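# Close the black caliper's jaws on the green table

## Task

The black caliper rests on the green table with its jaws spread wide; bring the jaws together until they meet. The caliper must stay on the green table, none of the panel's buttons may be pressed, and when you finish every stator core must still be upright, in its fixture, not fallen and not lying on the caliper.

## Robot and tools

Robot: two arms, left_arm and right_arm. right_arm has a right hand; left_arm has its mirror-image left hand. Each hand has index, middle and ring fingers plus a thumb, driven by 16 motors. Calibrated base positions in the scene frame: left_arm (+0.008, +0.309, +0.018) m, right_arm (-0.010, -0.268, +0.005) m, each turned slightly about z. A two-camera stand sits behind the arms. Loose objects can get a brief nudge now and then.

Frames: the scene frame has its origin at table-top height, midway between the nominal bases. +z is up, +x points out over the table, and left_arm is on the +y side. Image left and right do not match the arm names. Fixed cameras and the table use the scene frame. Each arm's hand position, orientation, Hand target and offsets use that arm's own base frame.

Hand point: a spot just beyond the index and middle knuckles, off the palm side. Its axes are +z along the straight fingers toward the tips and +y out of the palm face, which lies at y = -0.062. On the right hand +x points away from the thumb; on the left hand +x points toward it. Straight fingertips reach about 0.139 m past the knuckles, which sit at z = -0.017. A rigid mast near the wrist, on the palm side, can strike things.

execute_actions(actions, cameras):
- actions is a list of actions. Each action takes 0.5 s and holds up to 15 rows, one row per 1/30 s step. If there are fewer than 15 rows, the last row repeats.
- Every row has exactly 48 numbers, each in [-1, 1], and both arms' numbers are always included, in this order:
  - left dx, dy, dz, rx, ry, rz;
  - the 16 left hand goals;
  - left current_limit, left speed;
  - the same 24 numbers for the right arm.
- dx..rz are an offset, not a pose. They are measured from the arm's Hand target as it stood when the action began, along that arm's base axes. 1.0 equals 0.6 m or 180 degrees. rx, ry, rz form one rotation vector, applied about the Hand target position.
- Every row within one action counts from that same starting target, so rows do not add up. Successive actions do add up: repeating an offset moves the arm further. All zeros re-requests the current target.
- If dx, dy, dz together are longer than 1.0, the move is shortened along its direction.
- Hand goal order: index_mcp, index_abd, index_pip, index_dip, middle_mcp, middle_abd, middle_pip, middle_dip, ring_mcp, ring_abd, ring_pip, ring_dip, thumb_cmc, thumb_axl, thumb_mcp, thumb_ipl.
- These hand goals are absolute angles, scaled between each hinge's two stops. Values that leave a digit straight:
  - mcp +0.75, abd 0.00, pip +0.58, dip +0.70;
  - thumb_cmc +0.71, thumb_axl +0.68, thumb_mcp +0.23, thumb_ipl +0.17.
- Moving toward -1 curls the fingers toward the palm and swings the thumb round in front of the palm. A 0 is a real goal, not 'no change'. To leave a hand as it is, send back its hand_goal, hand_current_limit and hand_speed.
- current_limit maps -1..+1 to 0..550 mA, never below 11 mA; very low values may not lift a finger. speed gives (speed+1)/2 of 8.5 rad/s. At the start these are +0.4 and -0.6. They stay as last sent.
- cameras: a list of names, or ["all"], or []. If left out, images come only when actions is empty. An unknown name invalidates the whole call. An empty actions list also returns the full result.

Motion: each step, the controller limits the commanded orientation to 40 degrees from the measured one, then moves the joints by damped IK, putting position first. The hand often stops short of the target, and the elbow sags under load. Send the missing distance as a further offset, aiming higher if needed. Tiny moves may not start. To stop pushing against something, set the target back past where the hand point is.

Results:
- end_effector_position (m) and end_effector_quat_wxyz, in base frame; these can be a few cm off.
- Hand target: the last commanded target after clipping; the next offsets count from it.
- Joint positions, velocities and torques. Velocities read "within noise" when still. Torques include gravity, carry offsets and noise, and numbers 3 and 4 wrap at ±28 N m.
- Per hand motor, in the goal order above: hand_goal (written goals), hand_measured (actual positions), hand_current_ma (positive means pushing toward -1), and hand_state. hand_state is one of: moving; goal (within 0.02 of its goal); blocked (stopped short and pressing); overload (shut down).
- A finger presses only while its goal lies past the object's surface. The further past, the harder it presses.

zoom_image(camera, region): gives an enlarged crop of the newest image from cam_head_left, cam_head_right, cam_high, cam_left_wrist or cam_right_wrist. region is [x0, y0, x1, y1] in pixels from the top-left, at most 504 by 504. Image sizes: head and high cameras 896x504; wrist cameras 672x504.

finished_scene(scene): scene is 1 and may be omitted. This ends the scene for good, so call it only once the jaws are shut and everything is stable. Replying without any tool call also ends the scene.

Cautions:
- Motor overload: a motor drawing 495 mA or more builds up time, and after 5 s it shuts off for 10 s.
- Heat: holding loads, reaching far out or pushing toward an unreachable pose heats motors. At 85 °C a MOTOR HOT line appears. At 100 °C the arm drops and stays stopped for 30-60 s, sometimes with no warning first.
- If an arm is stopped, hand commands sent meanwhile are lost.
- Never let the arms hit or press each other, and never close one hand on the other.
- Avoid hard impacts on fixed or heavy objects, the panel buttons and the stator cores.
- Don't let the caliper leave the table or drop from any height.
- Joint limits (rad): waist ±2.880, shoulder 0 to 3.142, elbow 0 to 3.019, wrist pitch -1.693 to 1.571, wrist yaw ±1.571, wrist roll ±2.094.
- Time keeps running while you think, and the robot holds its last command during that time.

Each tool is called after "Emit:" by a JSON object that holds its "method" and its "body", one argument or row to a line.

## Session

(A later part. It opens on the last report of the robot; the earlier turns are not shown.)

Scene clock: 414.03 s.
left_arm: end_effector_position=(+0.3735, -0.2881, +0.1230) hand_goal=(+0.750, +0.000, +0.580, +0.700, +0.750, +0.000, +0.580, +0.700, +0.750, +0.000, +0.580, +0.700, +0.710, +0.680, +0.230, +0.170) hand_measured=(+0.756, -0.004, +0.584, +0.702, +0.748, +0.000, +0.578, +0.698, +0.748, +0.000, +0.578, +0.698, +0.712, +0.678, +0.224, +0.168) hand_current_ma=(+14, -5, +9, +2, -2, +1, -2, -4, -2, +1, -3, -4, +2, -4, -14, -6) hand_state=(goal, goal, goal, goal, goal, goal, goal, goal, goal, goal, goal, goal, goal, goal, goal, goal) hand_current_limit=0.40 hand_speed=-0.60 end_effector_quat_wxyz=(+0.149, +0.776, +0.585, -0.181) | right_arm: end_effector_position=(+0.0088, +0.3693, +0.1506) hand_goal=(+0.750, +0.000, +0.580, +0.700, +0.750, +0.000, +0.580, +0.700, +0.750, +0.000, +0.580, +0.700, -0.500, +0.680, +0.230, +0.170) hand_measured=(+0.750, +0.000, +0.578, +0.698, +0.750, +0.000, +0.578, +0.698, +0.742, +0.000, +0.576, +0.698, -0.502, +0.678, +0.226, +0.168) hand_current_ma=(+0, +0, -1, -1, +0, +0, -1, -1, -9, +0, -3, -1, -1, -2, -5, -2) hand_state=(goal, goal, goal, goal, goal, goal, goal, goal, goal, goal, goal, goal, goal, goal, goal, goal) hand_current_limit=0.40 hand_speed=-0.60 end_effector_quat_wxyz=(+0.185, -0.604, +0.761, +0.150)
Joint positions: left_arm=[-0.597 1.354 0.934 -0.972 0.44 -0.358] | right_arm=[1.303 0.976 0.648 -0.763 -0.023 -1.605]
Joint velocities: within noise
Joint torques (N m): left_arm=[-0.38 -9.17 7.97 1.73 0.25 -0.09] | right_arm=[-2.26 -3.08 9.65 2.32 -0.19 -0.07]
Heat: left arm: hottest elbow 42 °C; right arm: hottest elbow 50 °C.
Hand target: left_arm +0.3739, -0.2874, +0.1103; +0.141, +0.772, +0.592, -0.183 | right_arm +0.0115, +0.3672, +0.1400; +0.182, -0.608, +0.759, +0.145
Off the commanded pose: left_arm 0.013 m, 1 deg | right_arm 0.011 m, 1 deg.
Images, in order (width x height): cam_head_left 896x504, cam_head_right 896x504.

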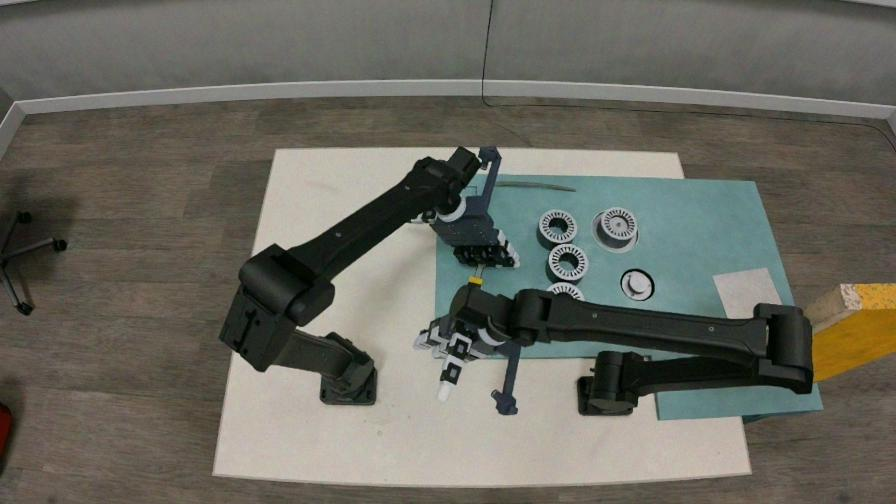

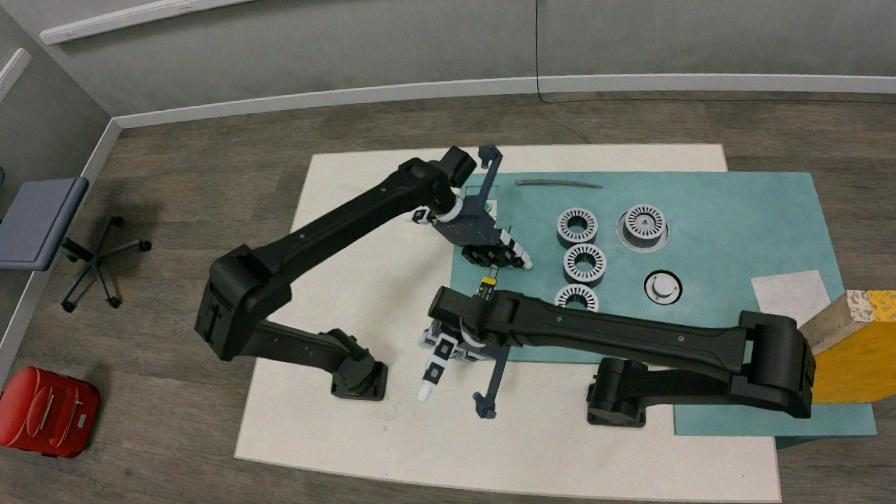

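Emit:
{"method": "execute_actions", "body": {
  "actions": [
    [[0,0,0.012,0,0,0,0.75,0,0.58,0.7,0.75,0,0.58,0.7,0.75,0,0.58,0.7,0.71,0.68,0.23,0.17,0.4,-0.6,0,0,0.03,0,0,0,0.75,0,0.58,0.7,0.75,0,0.58,0.7,0.75,0,0.58,0.7,-0.5,0.68,0.23,0.17,0.4,-0.6]],
    [[0,0,0,0,0,0,0.75,0,0.58,0.7,0.75,0,0.58,0.7,0.75,0,0.58,0.7,0.71,0.68,0.23,0.17,0.4,-0.6,0.012,-0.003,0,0,0,0,0.75,0,0.58,0.7,0.75,0,0.58,0.7,0.75,0,0.58,0.7,-0.5,0.68,0.23,0.17,0.4,-0.6]]
  ],
  "cameras": ["cam_high","cam_right_wrist"]
}}

Emit:
{"method": "zoom_image", "body": {
  "camera": "cam_high",
  "region": [264, 190, 304, 240]
}}

Emit:
{"method": "zoom_image", "body": {
  "camera": "cam_right_wrist",
  "region": [130, 40, 300, 200]
}}

Scene clock: 429.63 s.
left_arm: end_effector_position=(+0.3735, -0.2880, +0.1230) hand_goal=(+0.750, +0.000, +0.580, +0.700, +0.750, +0.000, +0.580, +0.700, +0.750, +0.000, +0.580, +0.700, +0.710, +0.680, +0.230, +0.170) hand_measured=(+0.756, -0.004, +0.584, +0.702, +0.748, +0.000, +0.578, +0.698, +0.748, +0.000, +0.578, +0.698, +0.712, +0.678, +0.224, +0.168) hand_current_ma=(+14, -5, +9, +2, -2, +1, -2, -4, -2, +1, -3, -4, +2, -4, -14, -6) hand_state=(goal, goal, goal, goal, goal, goal, goal, goal, goal, goal, goal, goal, goal, goal, goal, goal) hand_current_limit=0.40 hand_speed=-0.60 end_effector_quat_wxyz=(+0.149, +0.776, +0.585, -0.181) | right_arm: end_effector_position=(+0.0127, +0.3621, +0.1476) hand_goal=(+0.750, +0.000, +0.580, +0.700, +0.750, +0.000, +0.580, +0.700, +0.750, +0.000, +0.580, +0.700, -0.500, +0.680, +0.230, +0.170) hand_measured=(+0.750, +0.000, +0.578, +0.698, +0.750, +0.000, +0.578, +0.698, +0.730, +0.000, +0.568, +0.696, -0.502, +0.678, +0.226, +0.168) hand_current_ma=(+0, +0, -1, -1, +0, +0, -1, -1, -30, +0, -14, -3, -1, -2, -5, -2) hand_state=(goal, goal, goal, goal, goal, goal, goal, goal, goal, goal, goal, goal, goal, goal, goal, goal) hand_current_limit=0.40 hand_speed=-0.60 end_effector_quat_wxyz=(+0.173, -0.606, +0.763, +0.144)
Joint positions: left_arm=[-0.597 1.354 0.934 -0.972 0.44 -0.359] | right_arm=[1.278 0.976 0.648 -0.791 -0.04 -1.627]
Joint torques (N m): left_arm=[0.15 -10.17 9.2 0.84 0.3 -0.08] | right_arm=[-2.55 -4.48 12.83 0.88 -0.08 -0.09]
Heat: left arm: hottest elbow 42 °C; right arm: hottest elbow 49 °C.
Hand target: left_arm +0.3739, -0.2874, +0.1175; +0.141, +0.772, +0.592, -0.183 | right_arm +0.0187, +0.3654, +0.1580; +0.182, -0.608, +0.759, +0.145
Off the commanded pose: left_arm 0.006 m, 1 deg | right_arm 0.013 m, 1 deg.
Images, in order (width x height): cam_high 896x504, cam_right_wrist 672x504.

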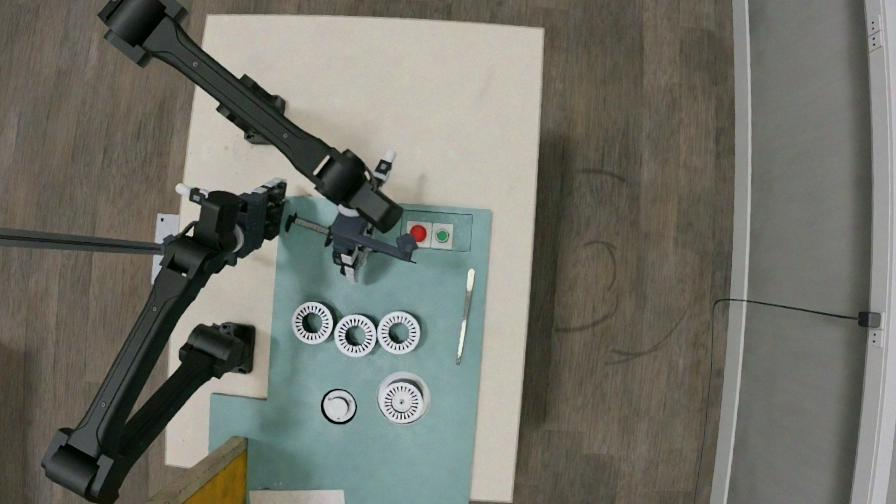

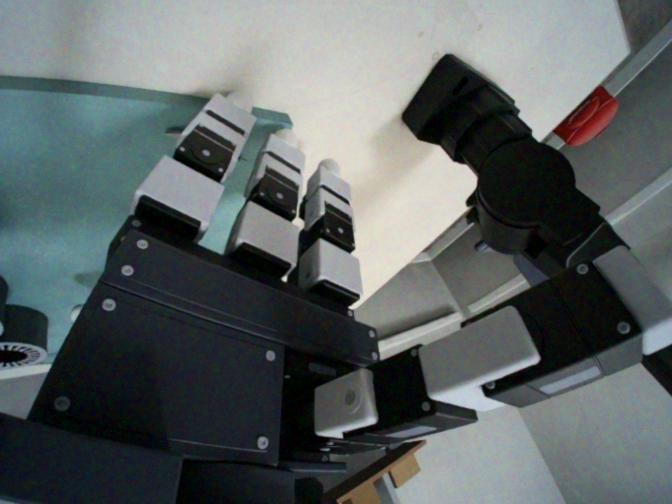

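Scaled by 10.080 from the camera's 896x504 image, which has a finer 1280x720 frame.

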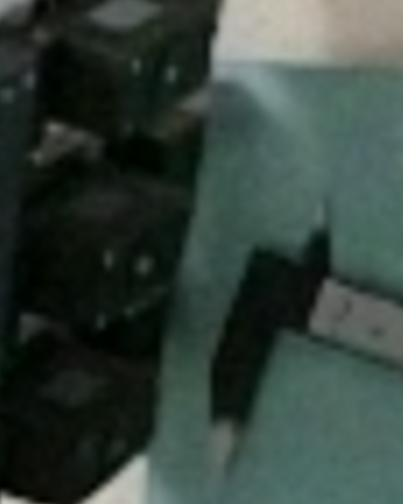

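Scaled by 2.965 from the camera's 672x504 image, which has a finer 960x720 frame.

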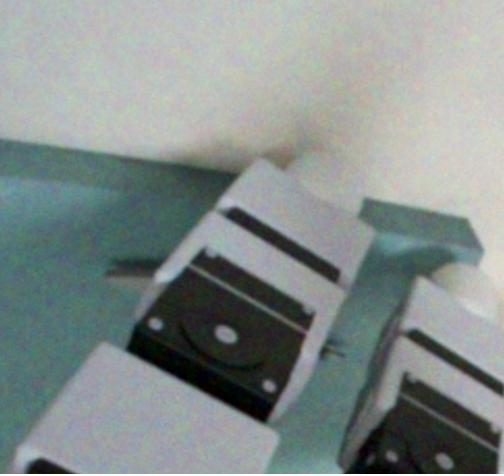

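Emit:
{"method": "execute_actions", "body": {
  "actions": [
    [[0,0,0.01,0,0,0,0.75,0,0.58,0.7,0.75,0,0.58,0.7,0.75,0,0.58,0.7,0.71,0.68,0.23,0.17,0.4,-0.6,-0.012,0.003,0.03,0,0,0,0.75,0,0.58,0.7,0.75,0,0.58,0.7,0.75,0,0.58,0.7,-0.5,0.68,0.23,0.17,0.4,-0.6]],
    [[0,0,0,0,0,0,0.75,0,0.58,0.7,0.75,0,0.58,0.7,0.75,0,0.58,0.7,0.71,0.68,0.23,0.17,0.4,-0.6,0.014,0,0,0,0,0,0.75,0,0.58,0.7,0.75,0,0.58,0.7,0.75,0,0.58,0.7,-0.5,0.68,0.23,0.17,0.4,-0.6]]
  ],
  "cameras": ["cam_high","cam_right_wrist"]
}}

Emit:
{"method": "zoom_image", "body": {
  "camera": "cam_high",
  "region": [264, 190, 304, 240]
}}

Emit:
{"method": "zoom_image", "body": {
  "camera": "cam_right_wrist",
  "region": [130, 40, 300, 200]
}}

Scene clock: 441.33 s.
left_arm: end_effector_position=(+0.3722, -0.2871, +0.1222) hand_goal=(+0.750, +0.000, +0.580, +0.700, +0.750, +0.000, +0.580, +0.700, +0.750, +0.000, +0.580, +0.700, +0.710, +0.680, +0.230, +0.170) hand_measured=(+0.748, -0.010, +0.580, +0.702, +0.748, +0.000, +0.578, +0.698, +0.748, +0.000, +0.578, +0.698, +0.712, +0.678, +0.224, +0.168) hand_current_ma=(-3, -18, +1, +2, -2, +1, -2, -4, -2, +1, -3, -4, +2, -4, -14, -6) hand_state=(goal, goal, goal, goal, goal, goal, goal, goal, goal, goal, goal, goal, goal, goal, goal, goal) hand_current_limit=0.40 hand_speed=-0.60 end_effector_quat_wxyz=(+0.145, +0.776, +0.586, -0.182) | right_arm: end_effector_position=(+0.0108, +0.3500, +0.1451) hand_goal=(+0.750, +0.000, +0.580, +0.700, +0.750, +0.000, +0.580, +0.700, +0.750, +0.000, +0.580, +0.700, -0.500, +0.680, +0.230, +0.170) hand_measured=(+0.750, +0.000, +0.578, +0.698, +0.750, +0.000, +0.578, +0.698, +0.740, +0.002, +0.574, +0.696, -0.502, +0.678, +0.226, +0.168) hand_current_ma=(+0, +0, -1, -1, +0, +0, -1, -1, -11, +0, -5, -2, -1, -2, -5, -2) hand_state=(goal, goal, goal, goal, goal, goal, goal, goal, goal, goal, goal, goal, goal, goal, goal, goal) hand_current_limit=0.40 hand_speed=-0.60 end_effector_quat_wxyz=(+0.157, -0.608, +0.767, +0.131)
Joint positions: left_arm=[-0.597 1.354 0.934 -0.979 0.44 -0.359] | right_arm=[1.274 0.962 0.648 -0.847 -0.037 -1.631]
Joint torques (N m): left_arm=[-0.15 -10.7 10.17 0.21 0.27 -0.04] | right_arm=[-2.32 -4.19 16.24 0.85 -0.18 -0.08]
Heat: left arm: hottest elbow 41 °C; right arm: hottest elbow 50 °C.
Hand target: left_arm +0.3739, -0.2874, +0.1235; +0.141, +0.772, +0.592, -0.183 | right_arm +0.0200, +0.3671, +0.1759; +0.182, -0.608, +0.759, +0.144
Off the commanded pose: left_arm 0.002 m, 1 deg | right_arm 0.037 m, 3 deg.
Images, in order (width x height): cam_high 896x504, cam_right_wrist 672x504.

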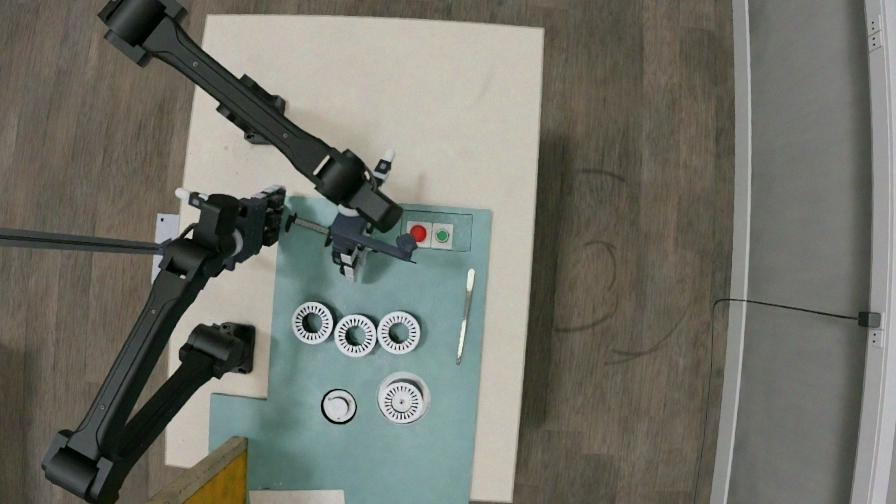

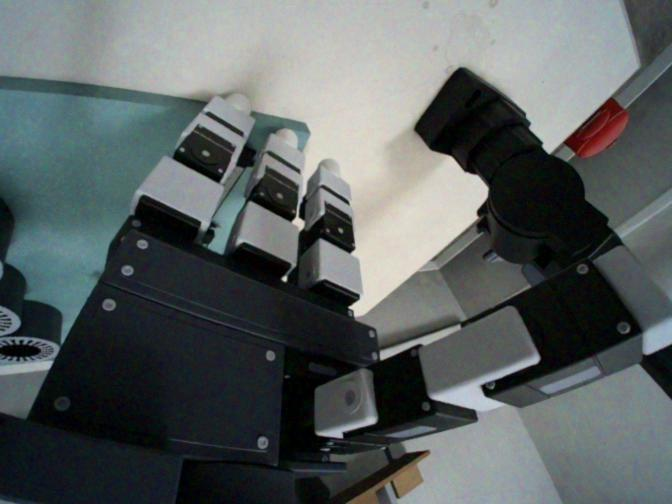

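Scaled by 10.080 from the camera's 896x504 image, which has a finer 1280x720 frame.

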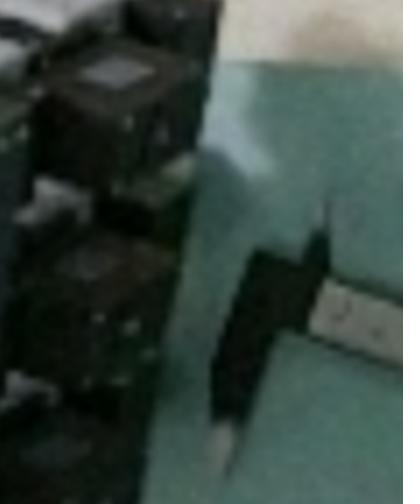

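Scaled by 2.965 from the camera's 672x504 image, which has a finer 960x720 frame.

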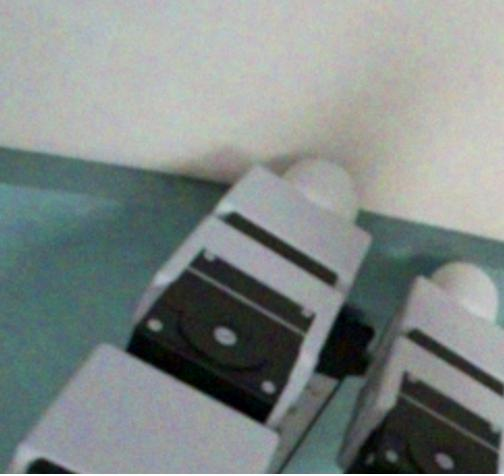

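Emit:
{"method": "execute_actions", "body": {
  "actions": [
    [[0,0,0,0,0,0,0.75,0,0.58,0.7,0.75,0,0.58,0.7,0.75,0,0.58,0.7,0.71,0.68,0.23,0.17,0.4,-0.6,-0.02,0,0.06,0,0,0,0.75,0,0.58,0.7,0.75,0,0.58,0.7,0.75,0,0.58,0.7,-0.5,0.68,0.23,0.17,0.4,-0.6]],
    [[0,0,0,0,0,0,0.75,0,0.58,0.7,0.75,0,0.58,0.7,0.75,0,0.58,0.7,0.71,0.68,0.23,0.17,0.4,-0.6,0.02,0,0,0,0,0,0.75,0,0.58,0.7,0.75,0,0.58,0.7,0.75,0,0.58,0.7,-0.5,0.68,0.23,0.17,0.4,-0.6]]
  ],
  "cameras": ["cam_high","cam_right_wrist"]
}}

Emit:
{"method": "zoom_image", "body": {
  "camera": "cam_high",
  "region": [264, 190, 304, 240]
}}

Emit:
{"method": "zoom_image", "body": {
  "camera": "cam_right_wrist",
  "region": [130, 40, 300, 200]
}}

Scene clock: 452.57 s.
left_arm: end_effector_position=(+0.3722, -0.2871, +0.1222) hand_goal=(+0.750, +0.000, +0.580, +0.700, +0.750, +0.000, +0.580, +0.700, +0.750, +0.000, +0.580, +0.700, +0.710, +0.680, +0.230, +0.170) hand_measured=(+0.748, -0.010, +0.580, +0.702, +0.748, +0.000, +0.578, +0.698, +0.748, +0.000, +0.578, +0.698, +0.712, +0.678, +0.224, +0.168) hand_current_ma=(-3, -18, +1, +2, -2, +1, -2, -4, -2, +1, -3, -4, +2, -4, -14, -6) hand_state=(goal, goal, goal, goal, goal, goal, goal, goal, goal, goal, goal, goal, goal, goal, goal, goal) hand_current_limit=0.40 hand_speed=-0.60 end_effector_quat_wxyz=(+0.145, +0.776, +0.586, -0.182) | right_arm: end_effector_position=(+0.0129, +0.3511, +0.1835) hand_goal=(+0.750, +0.000, +0.580, +0.700, +0.750, +0.000, +0.580, +0.700, +0.750, +0.000, +0.580, +0.700, -0.500, +0.680, +0.230, +0.170) hand_measured=(+0.750, +0.000, +0.578, +0.698, +0.750, +0.000, +0.578, +0.698, +0.746, +0.000, +0.576, +0.698, -0.502, +0.678, +0.226, +0.168) hand_current_ma=(+0, +0, -1, -1, +0, +0, -1, -1, -3, +0, -2, -2, -1, -2, -5, -2) hand_state=(goal, goal, goal, goal, goal, goal, goal, goal, goal, goal, goal, goal, goal, goal, goal, goal) hand_current_limit=0.40 hand_speed=-0.60 end_effector_quat_wxyz=(+0.163, -0.607, +0.766, +0.133)
Joint positions: left_arm=[-0.597 1.354 0.934 -0.979 0.44 -0.359] | right_arm=[1.27 0.926 0.73 -0.953 -0.034 -1.634]
Joint torques (N m): left_arm=[-0.26 -10.7 10.19 0.25 0.28 -0.06] | right_arm=[-2.02 -2.96 16.72 0.91 -0.3 -0.04]
Heat: left arm: hottest elbow 42 °C; right arm: hottest elbow 53 °C.
Hand target: left_arm +0.3739, -0.2874, +0.1235; +0.141, +0.772, +0.592, -0.183 | right_arm +0.0200, +0.3672, +0.2119; +0.182, -0.608, +0.759, +0.145
Off the commanded pose: left_arm 0.002 m, 1 deg | right_arm 0.033 m, 3 deg.
Images, in order (width x height): cam_high 896x504, cam_right_wrist 672x504.

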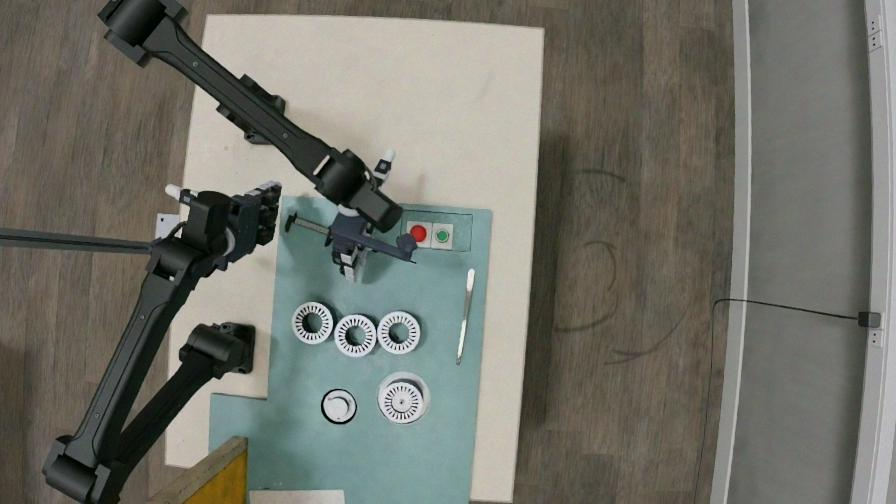

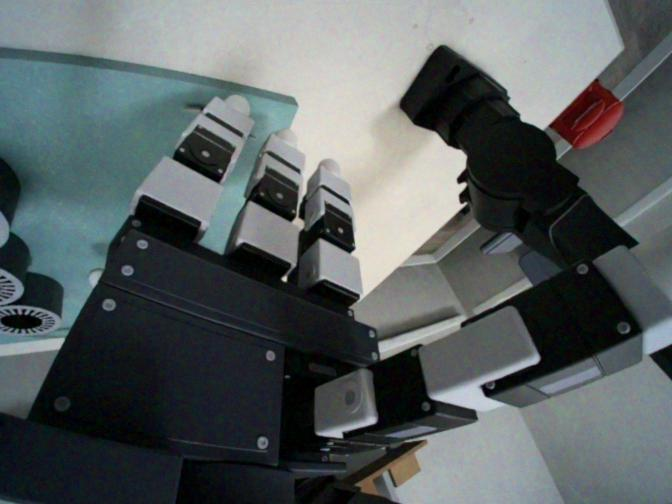

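Scaled by 10.080 from the camera's 896x504 image, which has a finer 1280x720 frame.

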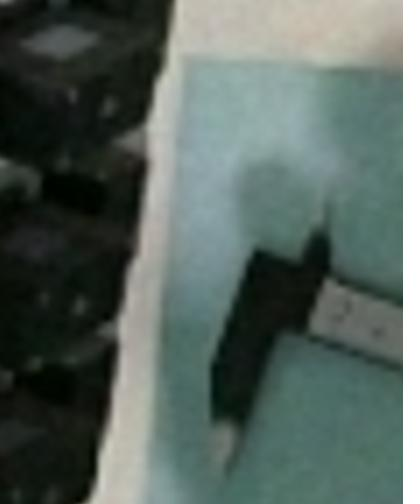

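Scaled by 2.965 from the camera's 672x504 image, which has a finer 960x720 frame.

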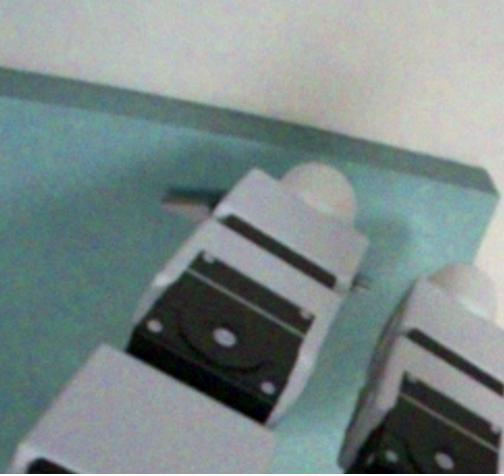

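Emit:
{"method": "execute_actions", "body": {
  "actions": [
    [[0,0,0,0,0,0,0.75,0,0.58,0.7,0.75,0,0.58,0.7,0.75,0,0.58,0.7,0.71,0.68,0.23,0.17,0.4,-0.6,0.002,-0.006,-0.06,0,0,0,0.75,0,0.58,0.7,0.75,0,0.58,0.7,0.75,0,0.58,0.7,-0.5,0.68,0.23,0.17,0.4,-0.6]],
    [[0,0,0,0,0,0,0.75,0,0.58,0.7,0.75,0,0.58,0.7,0.75,0,0.58,0.7,0.71,0.68,0.23,0.17,0.4,-0.6,0,0,-0.03,0,0,0,0.75,0,0.58,0.7,0.75,0,0.58,0.7,0.75,0,0.58,0.7,-0.5,0.68,0.23,0.17,0.4,-0.6]]
  ],
  "cameras": ["cam_high","cam_right_wrist"]
}}

Emit:
{"method": "zoom_image", "body": {
  "camera": "cam_high",
  "region": [264, 190, 304, 240]
}}

Emit:
{"method": "zoom_image", "body": {
  "camera": "cam_right_wrist",
  "region": [130, 40, 300, 200]
}}

Scene clock: 465.50 s.
left_arm: end_effector_position=(+0.3722, -0.2871, +0.1222) hand_goal=(+0.750, +0.000, +0.580, +0.700, +0.750, +0.000, +0.580, +0.700, +0.750, +0.000, +0.580, +0.700, +0.710, +0.680, +0.230, +0.170) hand_measured=(+0.748, -0.010, +0.580, +0.702, +0.748, +0.000, +0.578, +0.698, +0.748, +0.000, +0.578, +0.698, +0.712, +0.678, +0.224, +0.168) hand_current_ma=(-3, -18, +1, +2, -2, +1, -2, -4, -2, +1, -3, -4, +2, -4, -14, -6) hand_state=(goal, goal, goal, goal, goal, goal, goal, goal, goal, goal, goal, goal, goal, goal, goal, goal) hand_current_limit=0.40 hand_speed=-0.60 end_effector_quat_wxyz=(+0.145, +0.776, +0.586, -0.182) | right_arm: end_effector_position=(+0.0191, +0.3645, +0.1663) hand_goal=(+0.750, +0.000, +0.580, +0.700, +0.750, +0.000, +0.580, +0.700, +0.750, +0.000, +0.580, +0.700, -0.500, +0.680, +0.230, +0.170) hand_measured=(+0.750, +0.000, +0.578, +0.698, +0.750, +0.000, +0.578, +0.698, +0.746, +0.000, +0.576, +0.698, -0.502, +0.678, +0.226, +0.168) hand_current_ma=(+0, +0, -1, -1, +0, +0, -1, -1, -3, +0, -2, -2, -1, -2, -5, -2) hand_state=(goal, goal, goal, goal, goal, goal, goal, goal, goal, goal, goal, goal, goal, goal, goal, goal) hand_current_limit=0.40 hand_speed=-0.60 end_effector_quat_wxyz=(+0.184, -0.604, +0.761, +0.147)
Joint positions: left_arm=[-0.597 1.354 0.934 -0.979 0.44 -0.359] | right_arm=[1.262 0.957 0.683 -0.824 -0.039 -1.642]
Joint torques (N m): left_arm=[0.03 -10.75 10.28 0.29 0.29 -0.04] | right_arm=[-2.02 -3.14 10.02 2.25 -0.31 -0.05]
Heat: left arm: hottest elbow 42 °C; right arm: hottest elbow 58 °C.
Hand target: left_arm +0.3739, -0.2874, +0.1235; +0.141, +0.772, +0.592, -0.183 | right_arm +0.0212, +0.3636, +0.1579; +0.182, -0.608, +0.759, +0.145
Off the commanded pose: left_arm 0.002 m, 1 deg | right_arm 0.009 m, 1 deg.
Images, in order (width x height): cam_high 896x504, cam_right_wrist 672x504.

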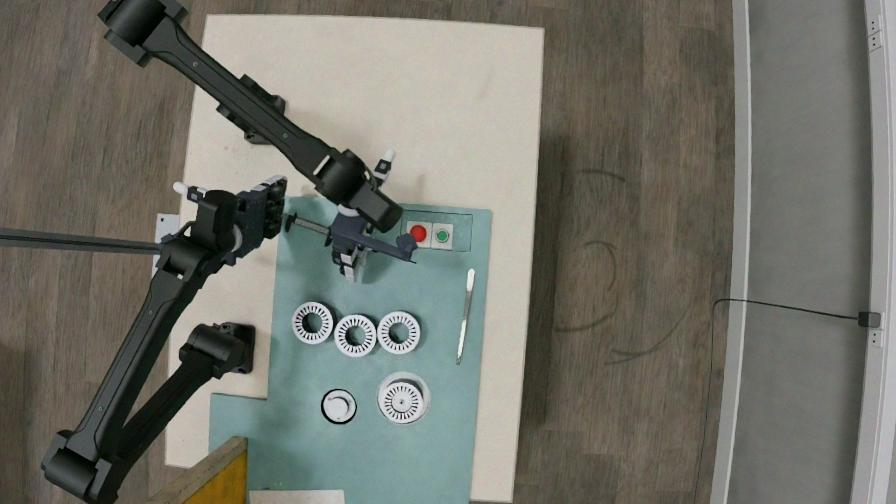

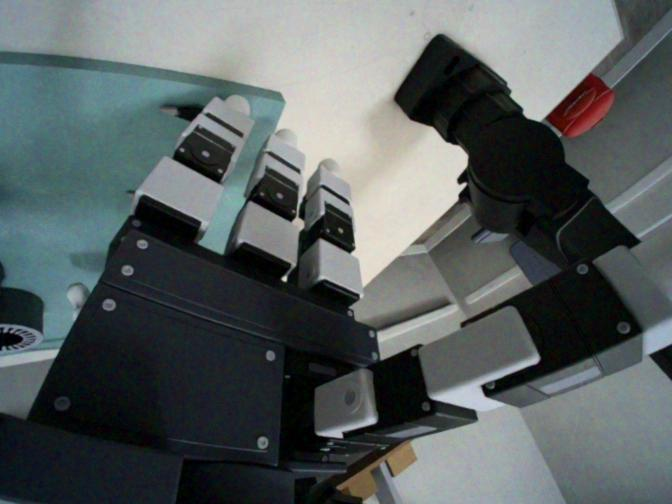

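Scaled by 10.080 from the camera's 896x504 image, which has a finer 1280x720 frame.

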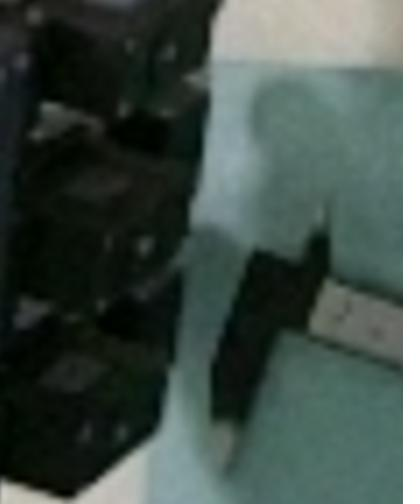

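Scaled by 2.965 from the camera's 672x504 image, which has a finer 960x720 frame.

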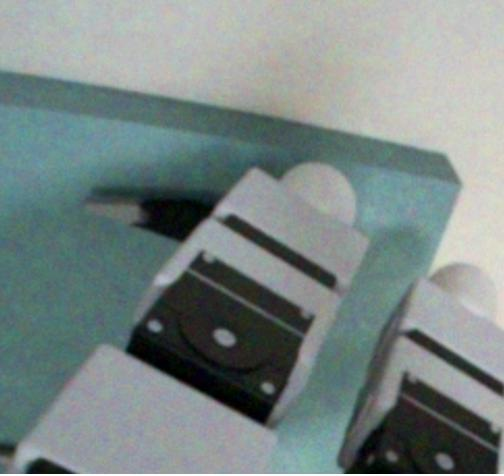

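Emit:
{"method": "execute_actions", "body": {
  "actions": [
    [[0,0,0,0,0,0,0.75,0,0.58,0.7,0.75,0,0.58,0.7,0.75,0,0.58,0.7,0.71,0.68,0.23,0.17,0.4,-0.6,0,0,-0.015,0,0,0,0.75,0,0.58,0.7,0.75,0,0.58,0.7,0.75,0,0.58,0.7,-0.5,0.68,0.23,0.17,0.4,-0.6]],
    [[0,0,0,0,0,0,0.75,0,0.58,0.7,0.75,0,0.58,0.7,0.75,0,0.58,0.7,0.71,0.68,0.23,0.17,0.4,-0.6,0,0,-0.005,0,0,0,0.75,0,0.58,0.7,0.75,0,0.58,0.7,0.75,0,0.58,0.7,-0.5,0.68,0.23,0.17,0.4,-0.6]]
  ],
  "cameras": ["cam_high","cam_right_wrist"]
}}

Emit:
{"method": "zoom_image", "body": {
  "camera": "cam_high",
  "region": [264, 190, 304, 240]
}}

Emit:
{"method": "zoom_image", "body": {
  "camera": "cam_right_wrist",
  "region": [130, 40, 300, 200]
}}

Scene clock: 477.37 s.
left_arm: end_effector_position=(+0.3722, -0.2871, +0.1222) hand_goal=(+0.750, +0.000, +0.580, +0.700, +0.750, +0.000, +0.580, +0.700, +0.750, +0.000, +0.580, +0.700, +0.710, +0.680, +0.230, +0.170) hand_measured=(+0.748, -0.010, +0.580, +0.702, +0.748, +0.000, +0.578, +0.698, +0.748, +0.000, +0.578, +0.698, +0.712, +0.678, +0.224, +0.168) hand_current_ma=(-3, -18, +1, +2, -2, +1, -2, -4, -2, +1, -3, -4, +2, -4, -14, -6) hand_state=(goal, goal, goal, goal, goal, goal, goal, goal, goal, goal, goal, goal, goal, goal, goal, goal) hand_current_limit=0.40 hand_speed=-0.60 end_effector_quat_wxyz=(+0.145, +0.776, +0.586, -0.182) | right_arm: end_effector_position=(+0.0194, +0.3655, +0.1563) hand_goal=(+0.750, +0.000, +0.580, +0.700, +0.750, +0.000, +0.580, +0.700, +0.750, +0.000, +0.580, +0.700, -0.500, +0.680, +0.230, +0.170) hand_measured=(+0.750, +0.000, +0.578, +0.698, +0.750, +0.000, +0.578, +0.698, +0.746, +0.000, +0.576, +0.698, -0.502, +0.678, +0.226, +0.168) hand_current_ma=(+0, +0, -1, -1, +0, +0, -1, -1, -3, +0, -2, -2, -1, -2, -5, -2) hand_state=(goal, goal, goal, goal, goal, goal, goal, goal, goal, goal, goal, goal, goal, goal, goal, goal) hand_current_limit=0.40 hand_speed=-0.60 end_effector_quat_wxyz=(+0.185, -0.604, +0.761, +0.148)
Joint positions: left_arm=[-0.597 1.354 0.934 -0.979 0.44 -0.359] | right_arm=[1.262 0.968 0.66 -0.785 -0.039 -1.642]
Joint torques (N m): left_arm=[-0.73 -10.46 10.14 0.16 0.29 -0.05] | right_arm=[-2.14 -3.02 9.69 2.32 -0.31 -0.05]
Heat: left arm: hottest elbow 42 °C; right arm: hottest elbow 58 °C.
Hand target: left_arm +0.3739, -0.2874, +0.1235; +0.141, +0.772, +0.592, -0.183 | right_arm +0.0212, +0.3636, +0.1459; +0.182, -0.608, +0.759, +0.145
Off the commanded pose: left_arm 0.002 m, 1 deg | right_arm 0.010 m, 1 deg.
Images, in order (width x height): cam_high 896x504, cam_right_wrist 672x504.

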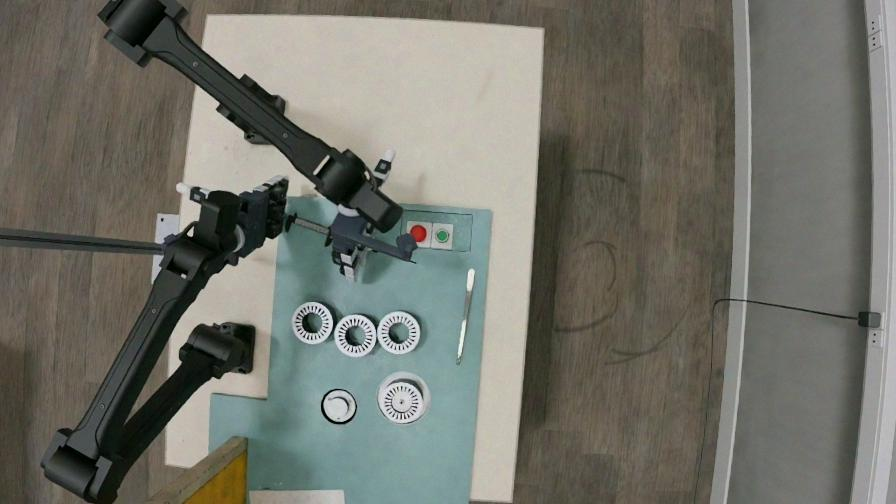

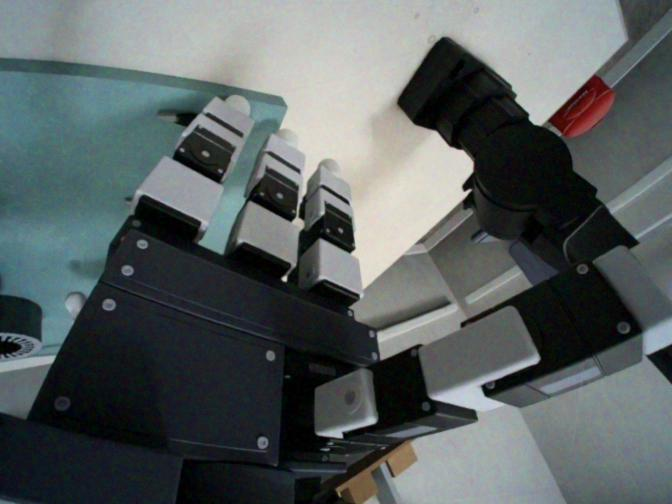

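Scaled by 10.080 from the camera's 896x504 image, which has a finer 1280x720 frame.

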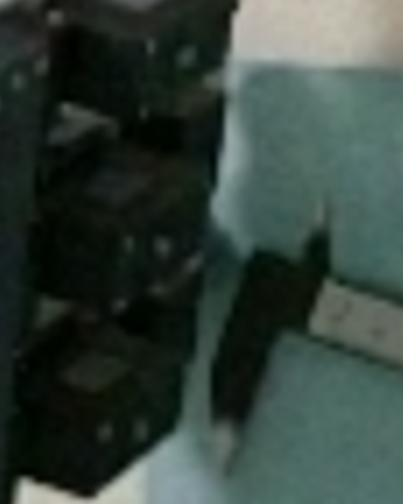

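Scaled by 2.965 from the camera's 672x504 image, which has a finer 960x720 frame.

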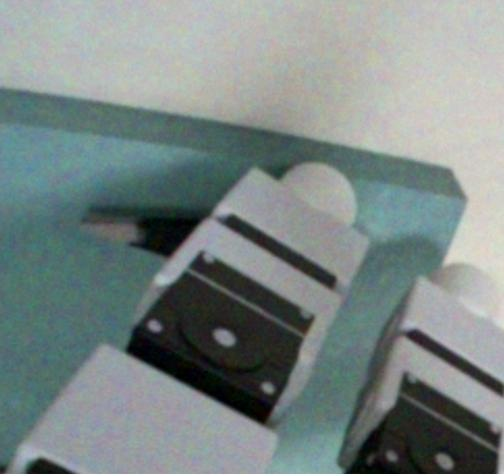

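Emit:
{"method": "execute_actions", "body": {
  "actions": [
    [[0,0,0,0,0,0,0.75,0,0.58,0.7,0.75,0,0.58,0.7,0.75,0,0.58,0.7,0.71,0.68,0.23,0.17,0.4,-0.6,0,0,-0.013,0,0,0,0.75,0,0.58,0.7,0.75,0,0.58,0.7,0.75,0,0.58,0.7,-0.5,0.68,0.23,0.17,0.4,-0.6]]
  ],
  "cameras": ["cam_high","cam_right_wrist"]
}}

Emit:
{"method": "zoom_image", "body": {
  "camera": "cam_high",
  "region": [264, 190, 304, 240]
}}

Emit:
{"method": "zoom_image", "body": {
  "camera": "cam_right_wrist",
  "region": [130, 40, 300, 200]
}}

Scene clock: 484.37 s.
left_arm: end_effector_position=(+0.3722, -0.2871, +0.1222) hand_goal=(+0.750, +0.000, +0.580, +0.700, +0.750, +0.000, +0.580, +0.700, +0.750, +0.000, +0.580, +0.700, +0.710, +0.680, +0.230, +0.170) hand_measured=(+0.748, -0.010, +0.580, +0.702, +0.748, +0.000, +0.578, +0.698, +0.748, +0.000, +0.578, +0.698, +0.712, +0.678, +0.224, +0.168) hand_current_ma=(-3, -18, +1, +2, -2, +1, -2, -4, -2, +1, -3, -4, +2, -4, -14, -6) hand_state=(goal, goal, goal, goal, goal, goal, goal, goal, goal, goal, goal, goal, goal, goal, goal, goal) hand_current_limit=0.40 hand_speed=-0.60 end_effector_quat_wxyz=(+0.145, +0.776, +0.586, -0.182) | right_arm: end_effector_position=(+0.0197, +0.3665, +0.1542) hand_goal=(+0.750, +0.000, +0.580, +0.700, +0.750, +0.000, +0.580, +0.700, +0.750, +0.000, +0.580, +0.700, -0.500, +0.680, +0.230, +0.170) hand_measured=(+0.750, +0.000, +0.578, +0.698, +0.750, +0.000, +0.578, +0.698, +0.746, -0.006, +0.576, +0.698, -0.502, +0.678, +0.226, +0.168) hand_current_ma=(+0, +0, -1, -1, +0, +0, -1, -1, -3, -3, -2, -2, -1, -2, -5, -2) hand_state=(goal, goal, goal, goal, goal, goal, goal, goal, goal, goal, goal, goal, goal, goal, goal, goal) hand_current_limit=0.40 hand_speed=-0.60 end_effector_quat_wxyz=(+0.188, -0.604, +0.760, +0.150)
Joint positions: left_arm=[-0.597 1.354 0.934 -0.979 0.44 -0.359] | right_arm=[1.262 0.969 0.653 -0.769 -0.039 -1.642]
Joint torques (N m): left_arm=[-0.32 -10.34 10.07 0.36 0.3 -0.04] | right_arm=[-2.08 -2.55 8.92 2.7 -0.29 -0.05]
Heat: left arm: hottest elbow 42 °C; right arm: hottest elbow 57 °C.
Hand target: left_arm +0.3739, -0.2874, +0.1235; +0.141, +0.772, +0.592, -0.183 | right_arm +0.0211, +0.3635, +0.1382; +0.182, -0.608, +0.759, +0.145
Off the commanded pose: left_arm 0.002 m, 1 deg | right_arm 0.016 m, 1 deg.
Images, in order (width x height): cam_high 896x504, cam_right_wrist 672x504.

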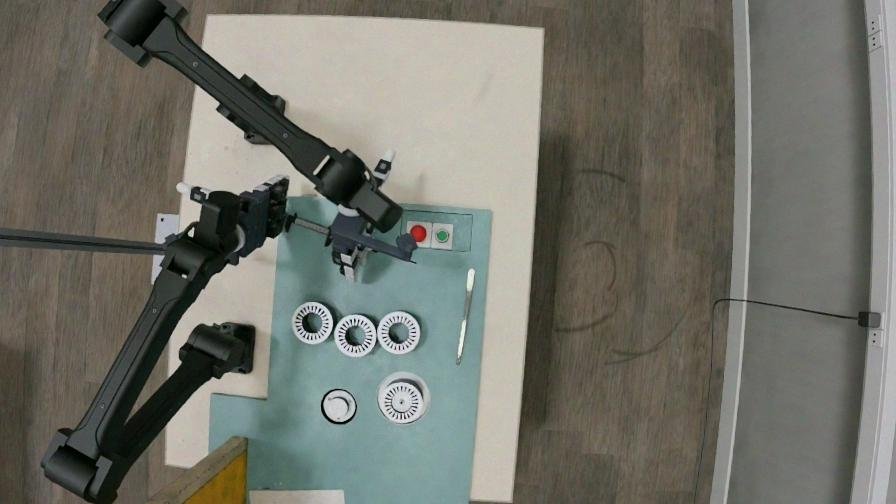

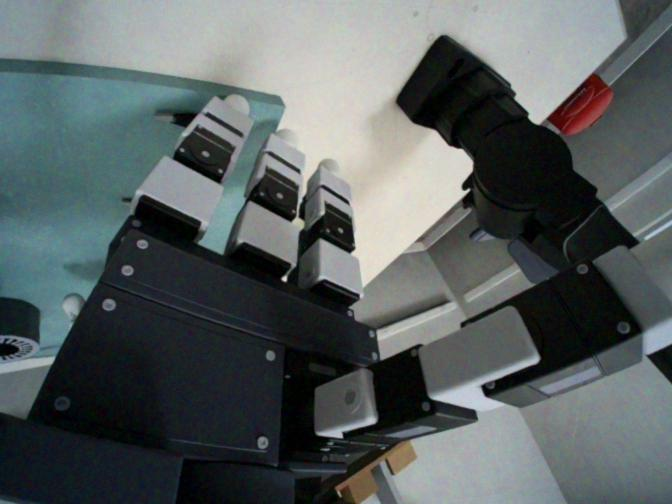

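Scaled by 10.080 from the camera's 896x504 image, which has a finer 1280x720 frame.

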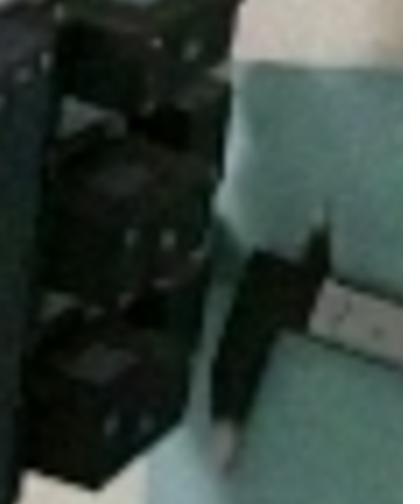

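Scaled by 2.965 from the camera's 672x504 image, which has a finer 960x720 frame.

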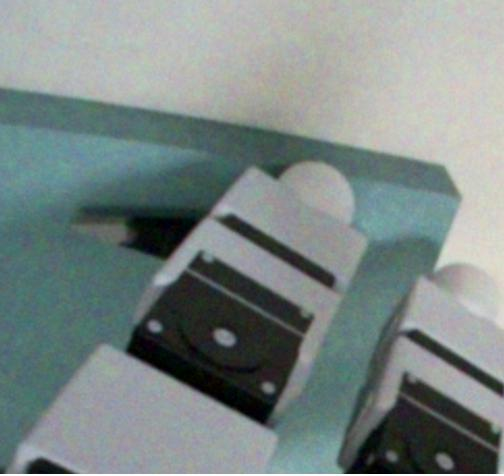

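Emit:
{"method": "execute_actions", "body": {
  "actions": [
    [[0,0,0,0,0,0,0.75,0,0.58,0.7,0.75,0,0.58,0.7,0.75,0,0.58,0.7,0.71,0.68,0.23,0.17,0.4,-0.6,-0.003,-0.022,0.004,0,0,0,0.75,0,0.58,0.7,0.75,0,0.58,0.7,0.75,0,0.58,0.7,-0.5,0.68,0.23,0.17,0.4,-0.6]],
    [[0,0,0,0,0,0,0.75,0,0.58,0.7,0.75,0,0.58,0.7,0.75,0,0.58,0.7,0.71,0.68,0.23,0.17,0.4,-0.6,0.015,-0.004,0,0,0,0,0.75,0,0.58,0.7,0.75,0,0.58,0.7,0.75,0,0.58,0.7,-0.5,0.68,0.23,0.17,0.4,-0.6]]
  ],
  "cameras": ["cam_high","cam_right_wrist"]
}}

Emit:
{"method": "zoom_image", "body": {
  "camera": "cam_high",
  "region": [264, 190, 304, 240]
}}

Emit:
{"method": "zoom_image", "body": {
  "camera": "cam_right_wrist",
  "region": [130, 40, 300, 200]
}}

Scene clock: 500.40 s.
left_arm: end_effector_position=(+0.3722, -0.2871, +0.1222) hand_goal=(+0.750, +0.000, +0.580, +0.700, +0.750, +0.000, +0.580, +0.700, +0.750, +0.000, +0.580, +0.700, +0.710, +0.680, +0.230, +0.170) hand_measured=(+0.748, -0.010, +0.580, +0.702, +0.748, +0.000, +0.578, +0.698, +0.748, +0.000, +0.578, +0.698, +0.712, +0.678, +0.224, +0.168) hand_current_ma=(-3, -18, +1, +2, -2, +1, -2, -4, -2, +1, -3, -4, +2, -4, -14, -6) hand_state=(goal, goal, goal, goal, goal, goal, goal, goal, goal, goal, goal, goal, goal, goal, goal, goal) hand_current_limit=0.40 hand_speed=-0.60 end_effector_quat_wxyz=(+0.145, +0.776, +0.586, -0.182) | right_arm: end_effector_position=(+0.0267, +0.3581, +0.1534) hand_goal=(+0.750, +0.000, +0.580, +0.700, +0.750, +0.000, +0.580, +0.700, +0.750, +0.000, +0.580, +0.700, -0.500, +0.680, +0.230, +0.170) hand_measured=(+0.750, +0.000, +0.578, +0.698, +0.750, +0.000, +0.578, +0.698, +0.730, +0.030, +0.568, +0.694, -0.502, +0.678, +0.226, +0.168) hand_current_ma=(+0, +0, -1, -1, +0, +0, -1, -1, -32, +42, -16, -4, -1, -2, -5, -2) hand_state=(goal, goal, goal, goal, goal, goal, goal, goal, blocked, blocked, goal, goal, goal, goal, goal, goal) hand_current_limit=0.40 hand_speed=-0.60 end_effector_quat_wxyz=(+0.188, -0.603, +0.759, +0.155)
Joint positions: left_arm=[-0.597 1.354 0.934 -0.979 0.44 -0.359] | right_arm=[1.221 0.95 0.637 -0.769 -0.066 -1.677]
Joint torques (N m): left_arm=[-0.44 -10.11 10.02 0.32 0.25 -0.11] | right_arm=[-2.55 -4.01 8.87 1.47 -0.07 -0.11]
Heat: left arm: hottest elbow 42 °C; right arm: hottest elbow 53 °C.
Hand target: left_arm +0.3739, -0.2874, +0.1235; +0.141, +0.772, +0.592, -0.183 | right_arm +0.0284, +0.3480, +0.1405; +0.182, -0.608, +0.759, +0.144
Off the commanded pose: left_arm 0.002 m, 1 deg | right_arm 0.016 m, 2 deg.
Images, in order (width x height): cam_high 896x504, cam_right_wrist 672x504.

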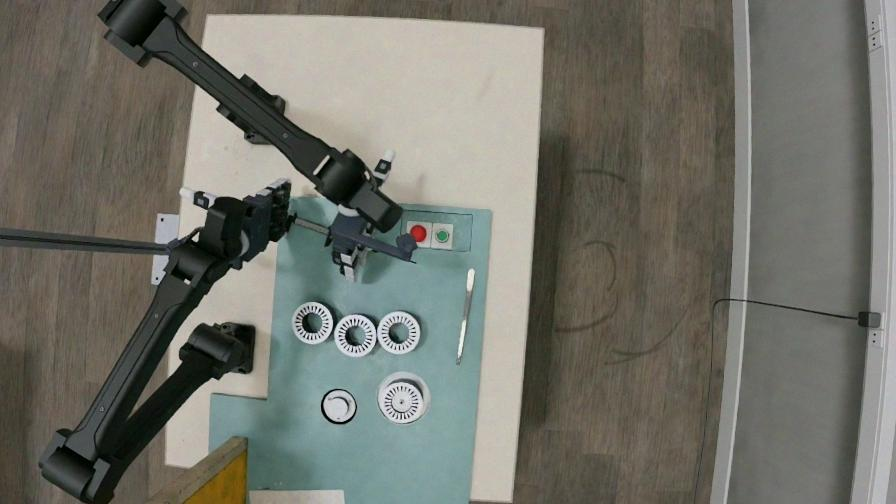

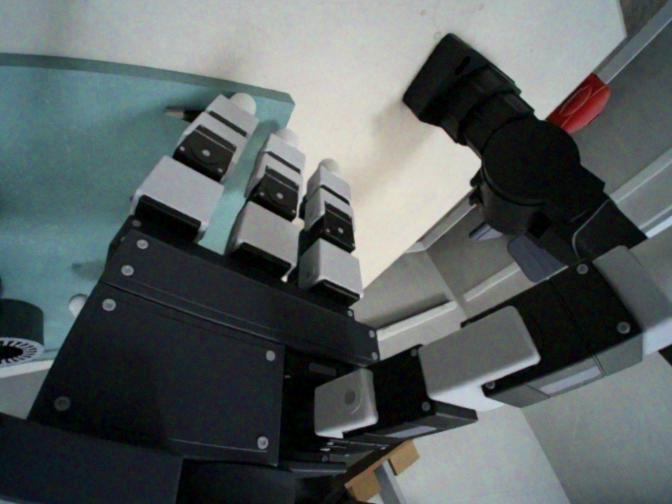

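Scaled by 10.080 from the camera's 896x504 image, which has a finer 1280x720 frame.

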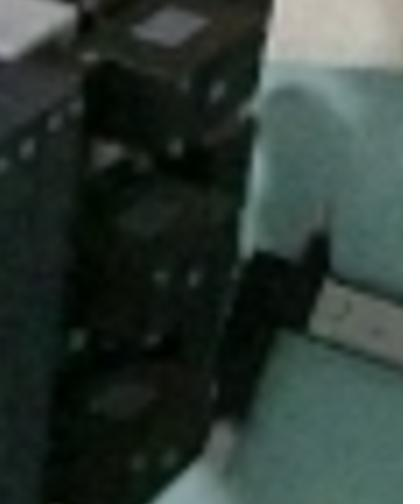

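Scaled by 2.965 from the camera's 672x504 image, which has a finer 960x720 frame.

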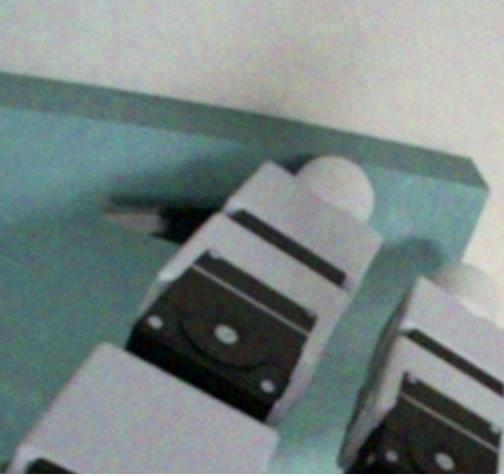

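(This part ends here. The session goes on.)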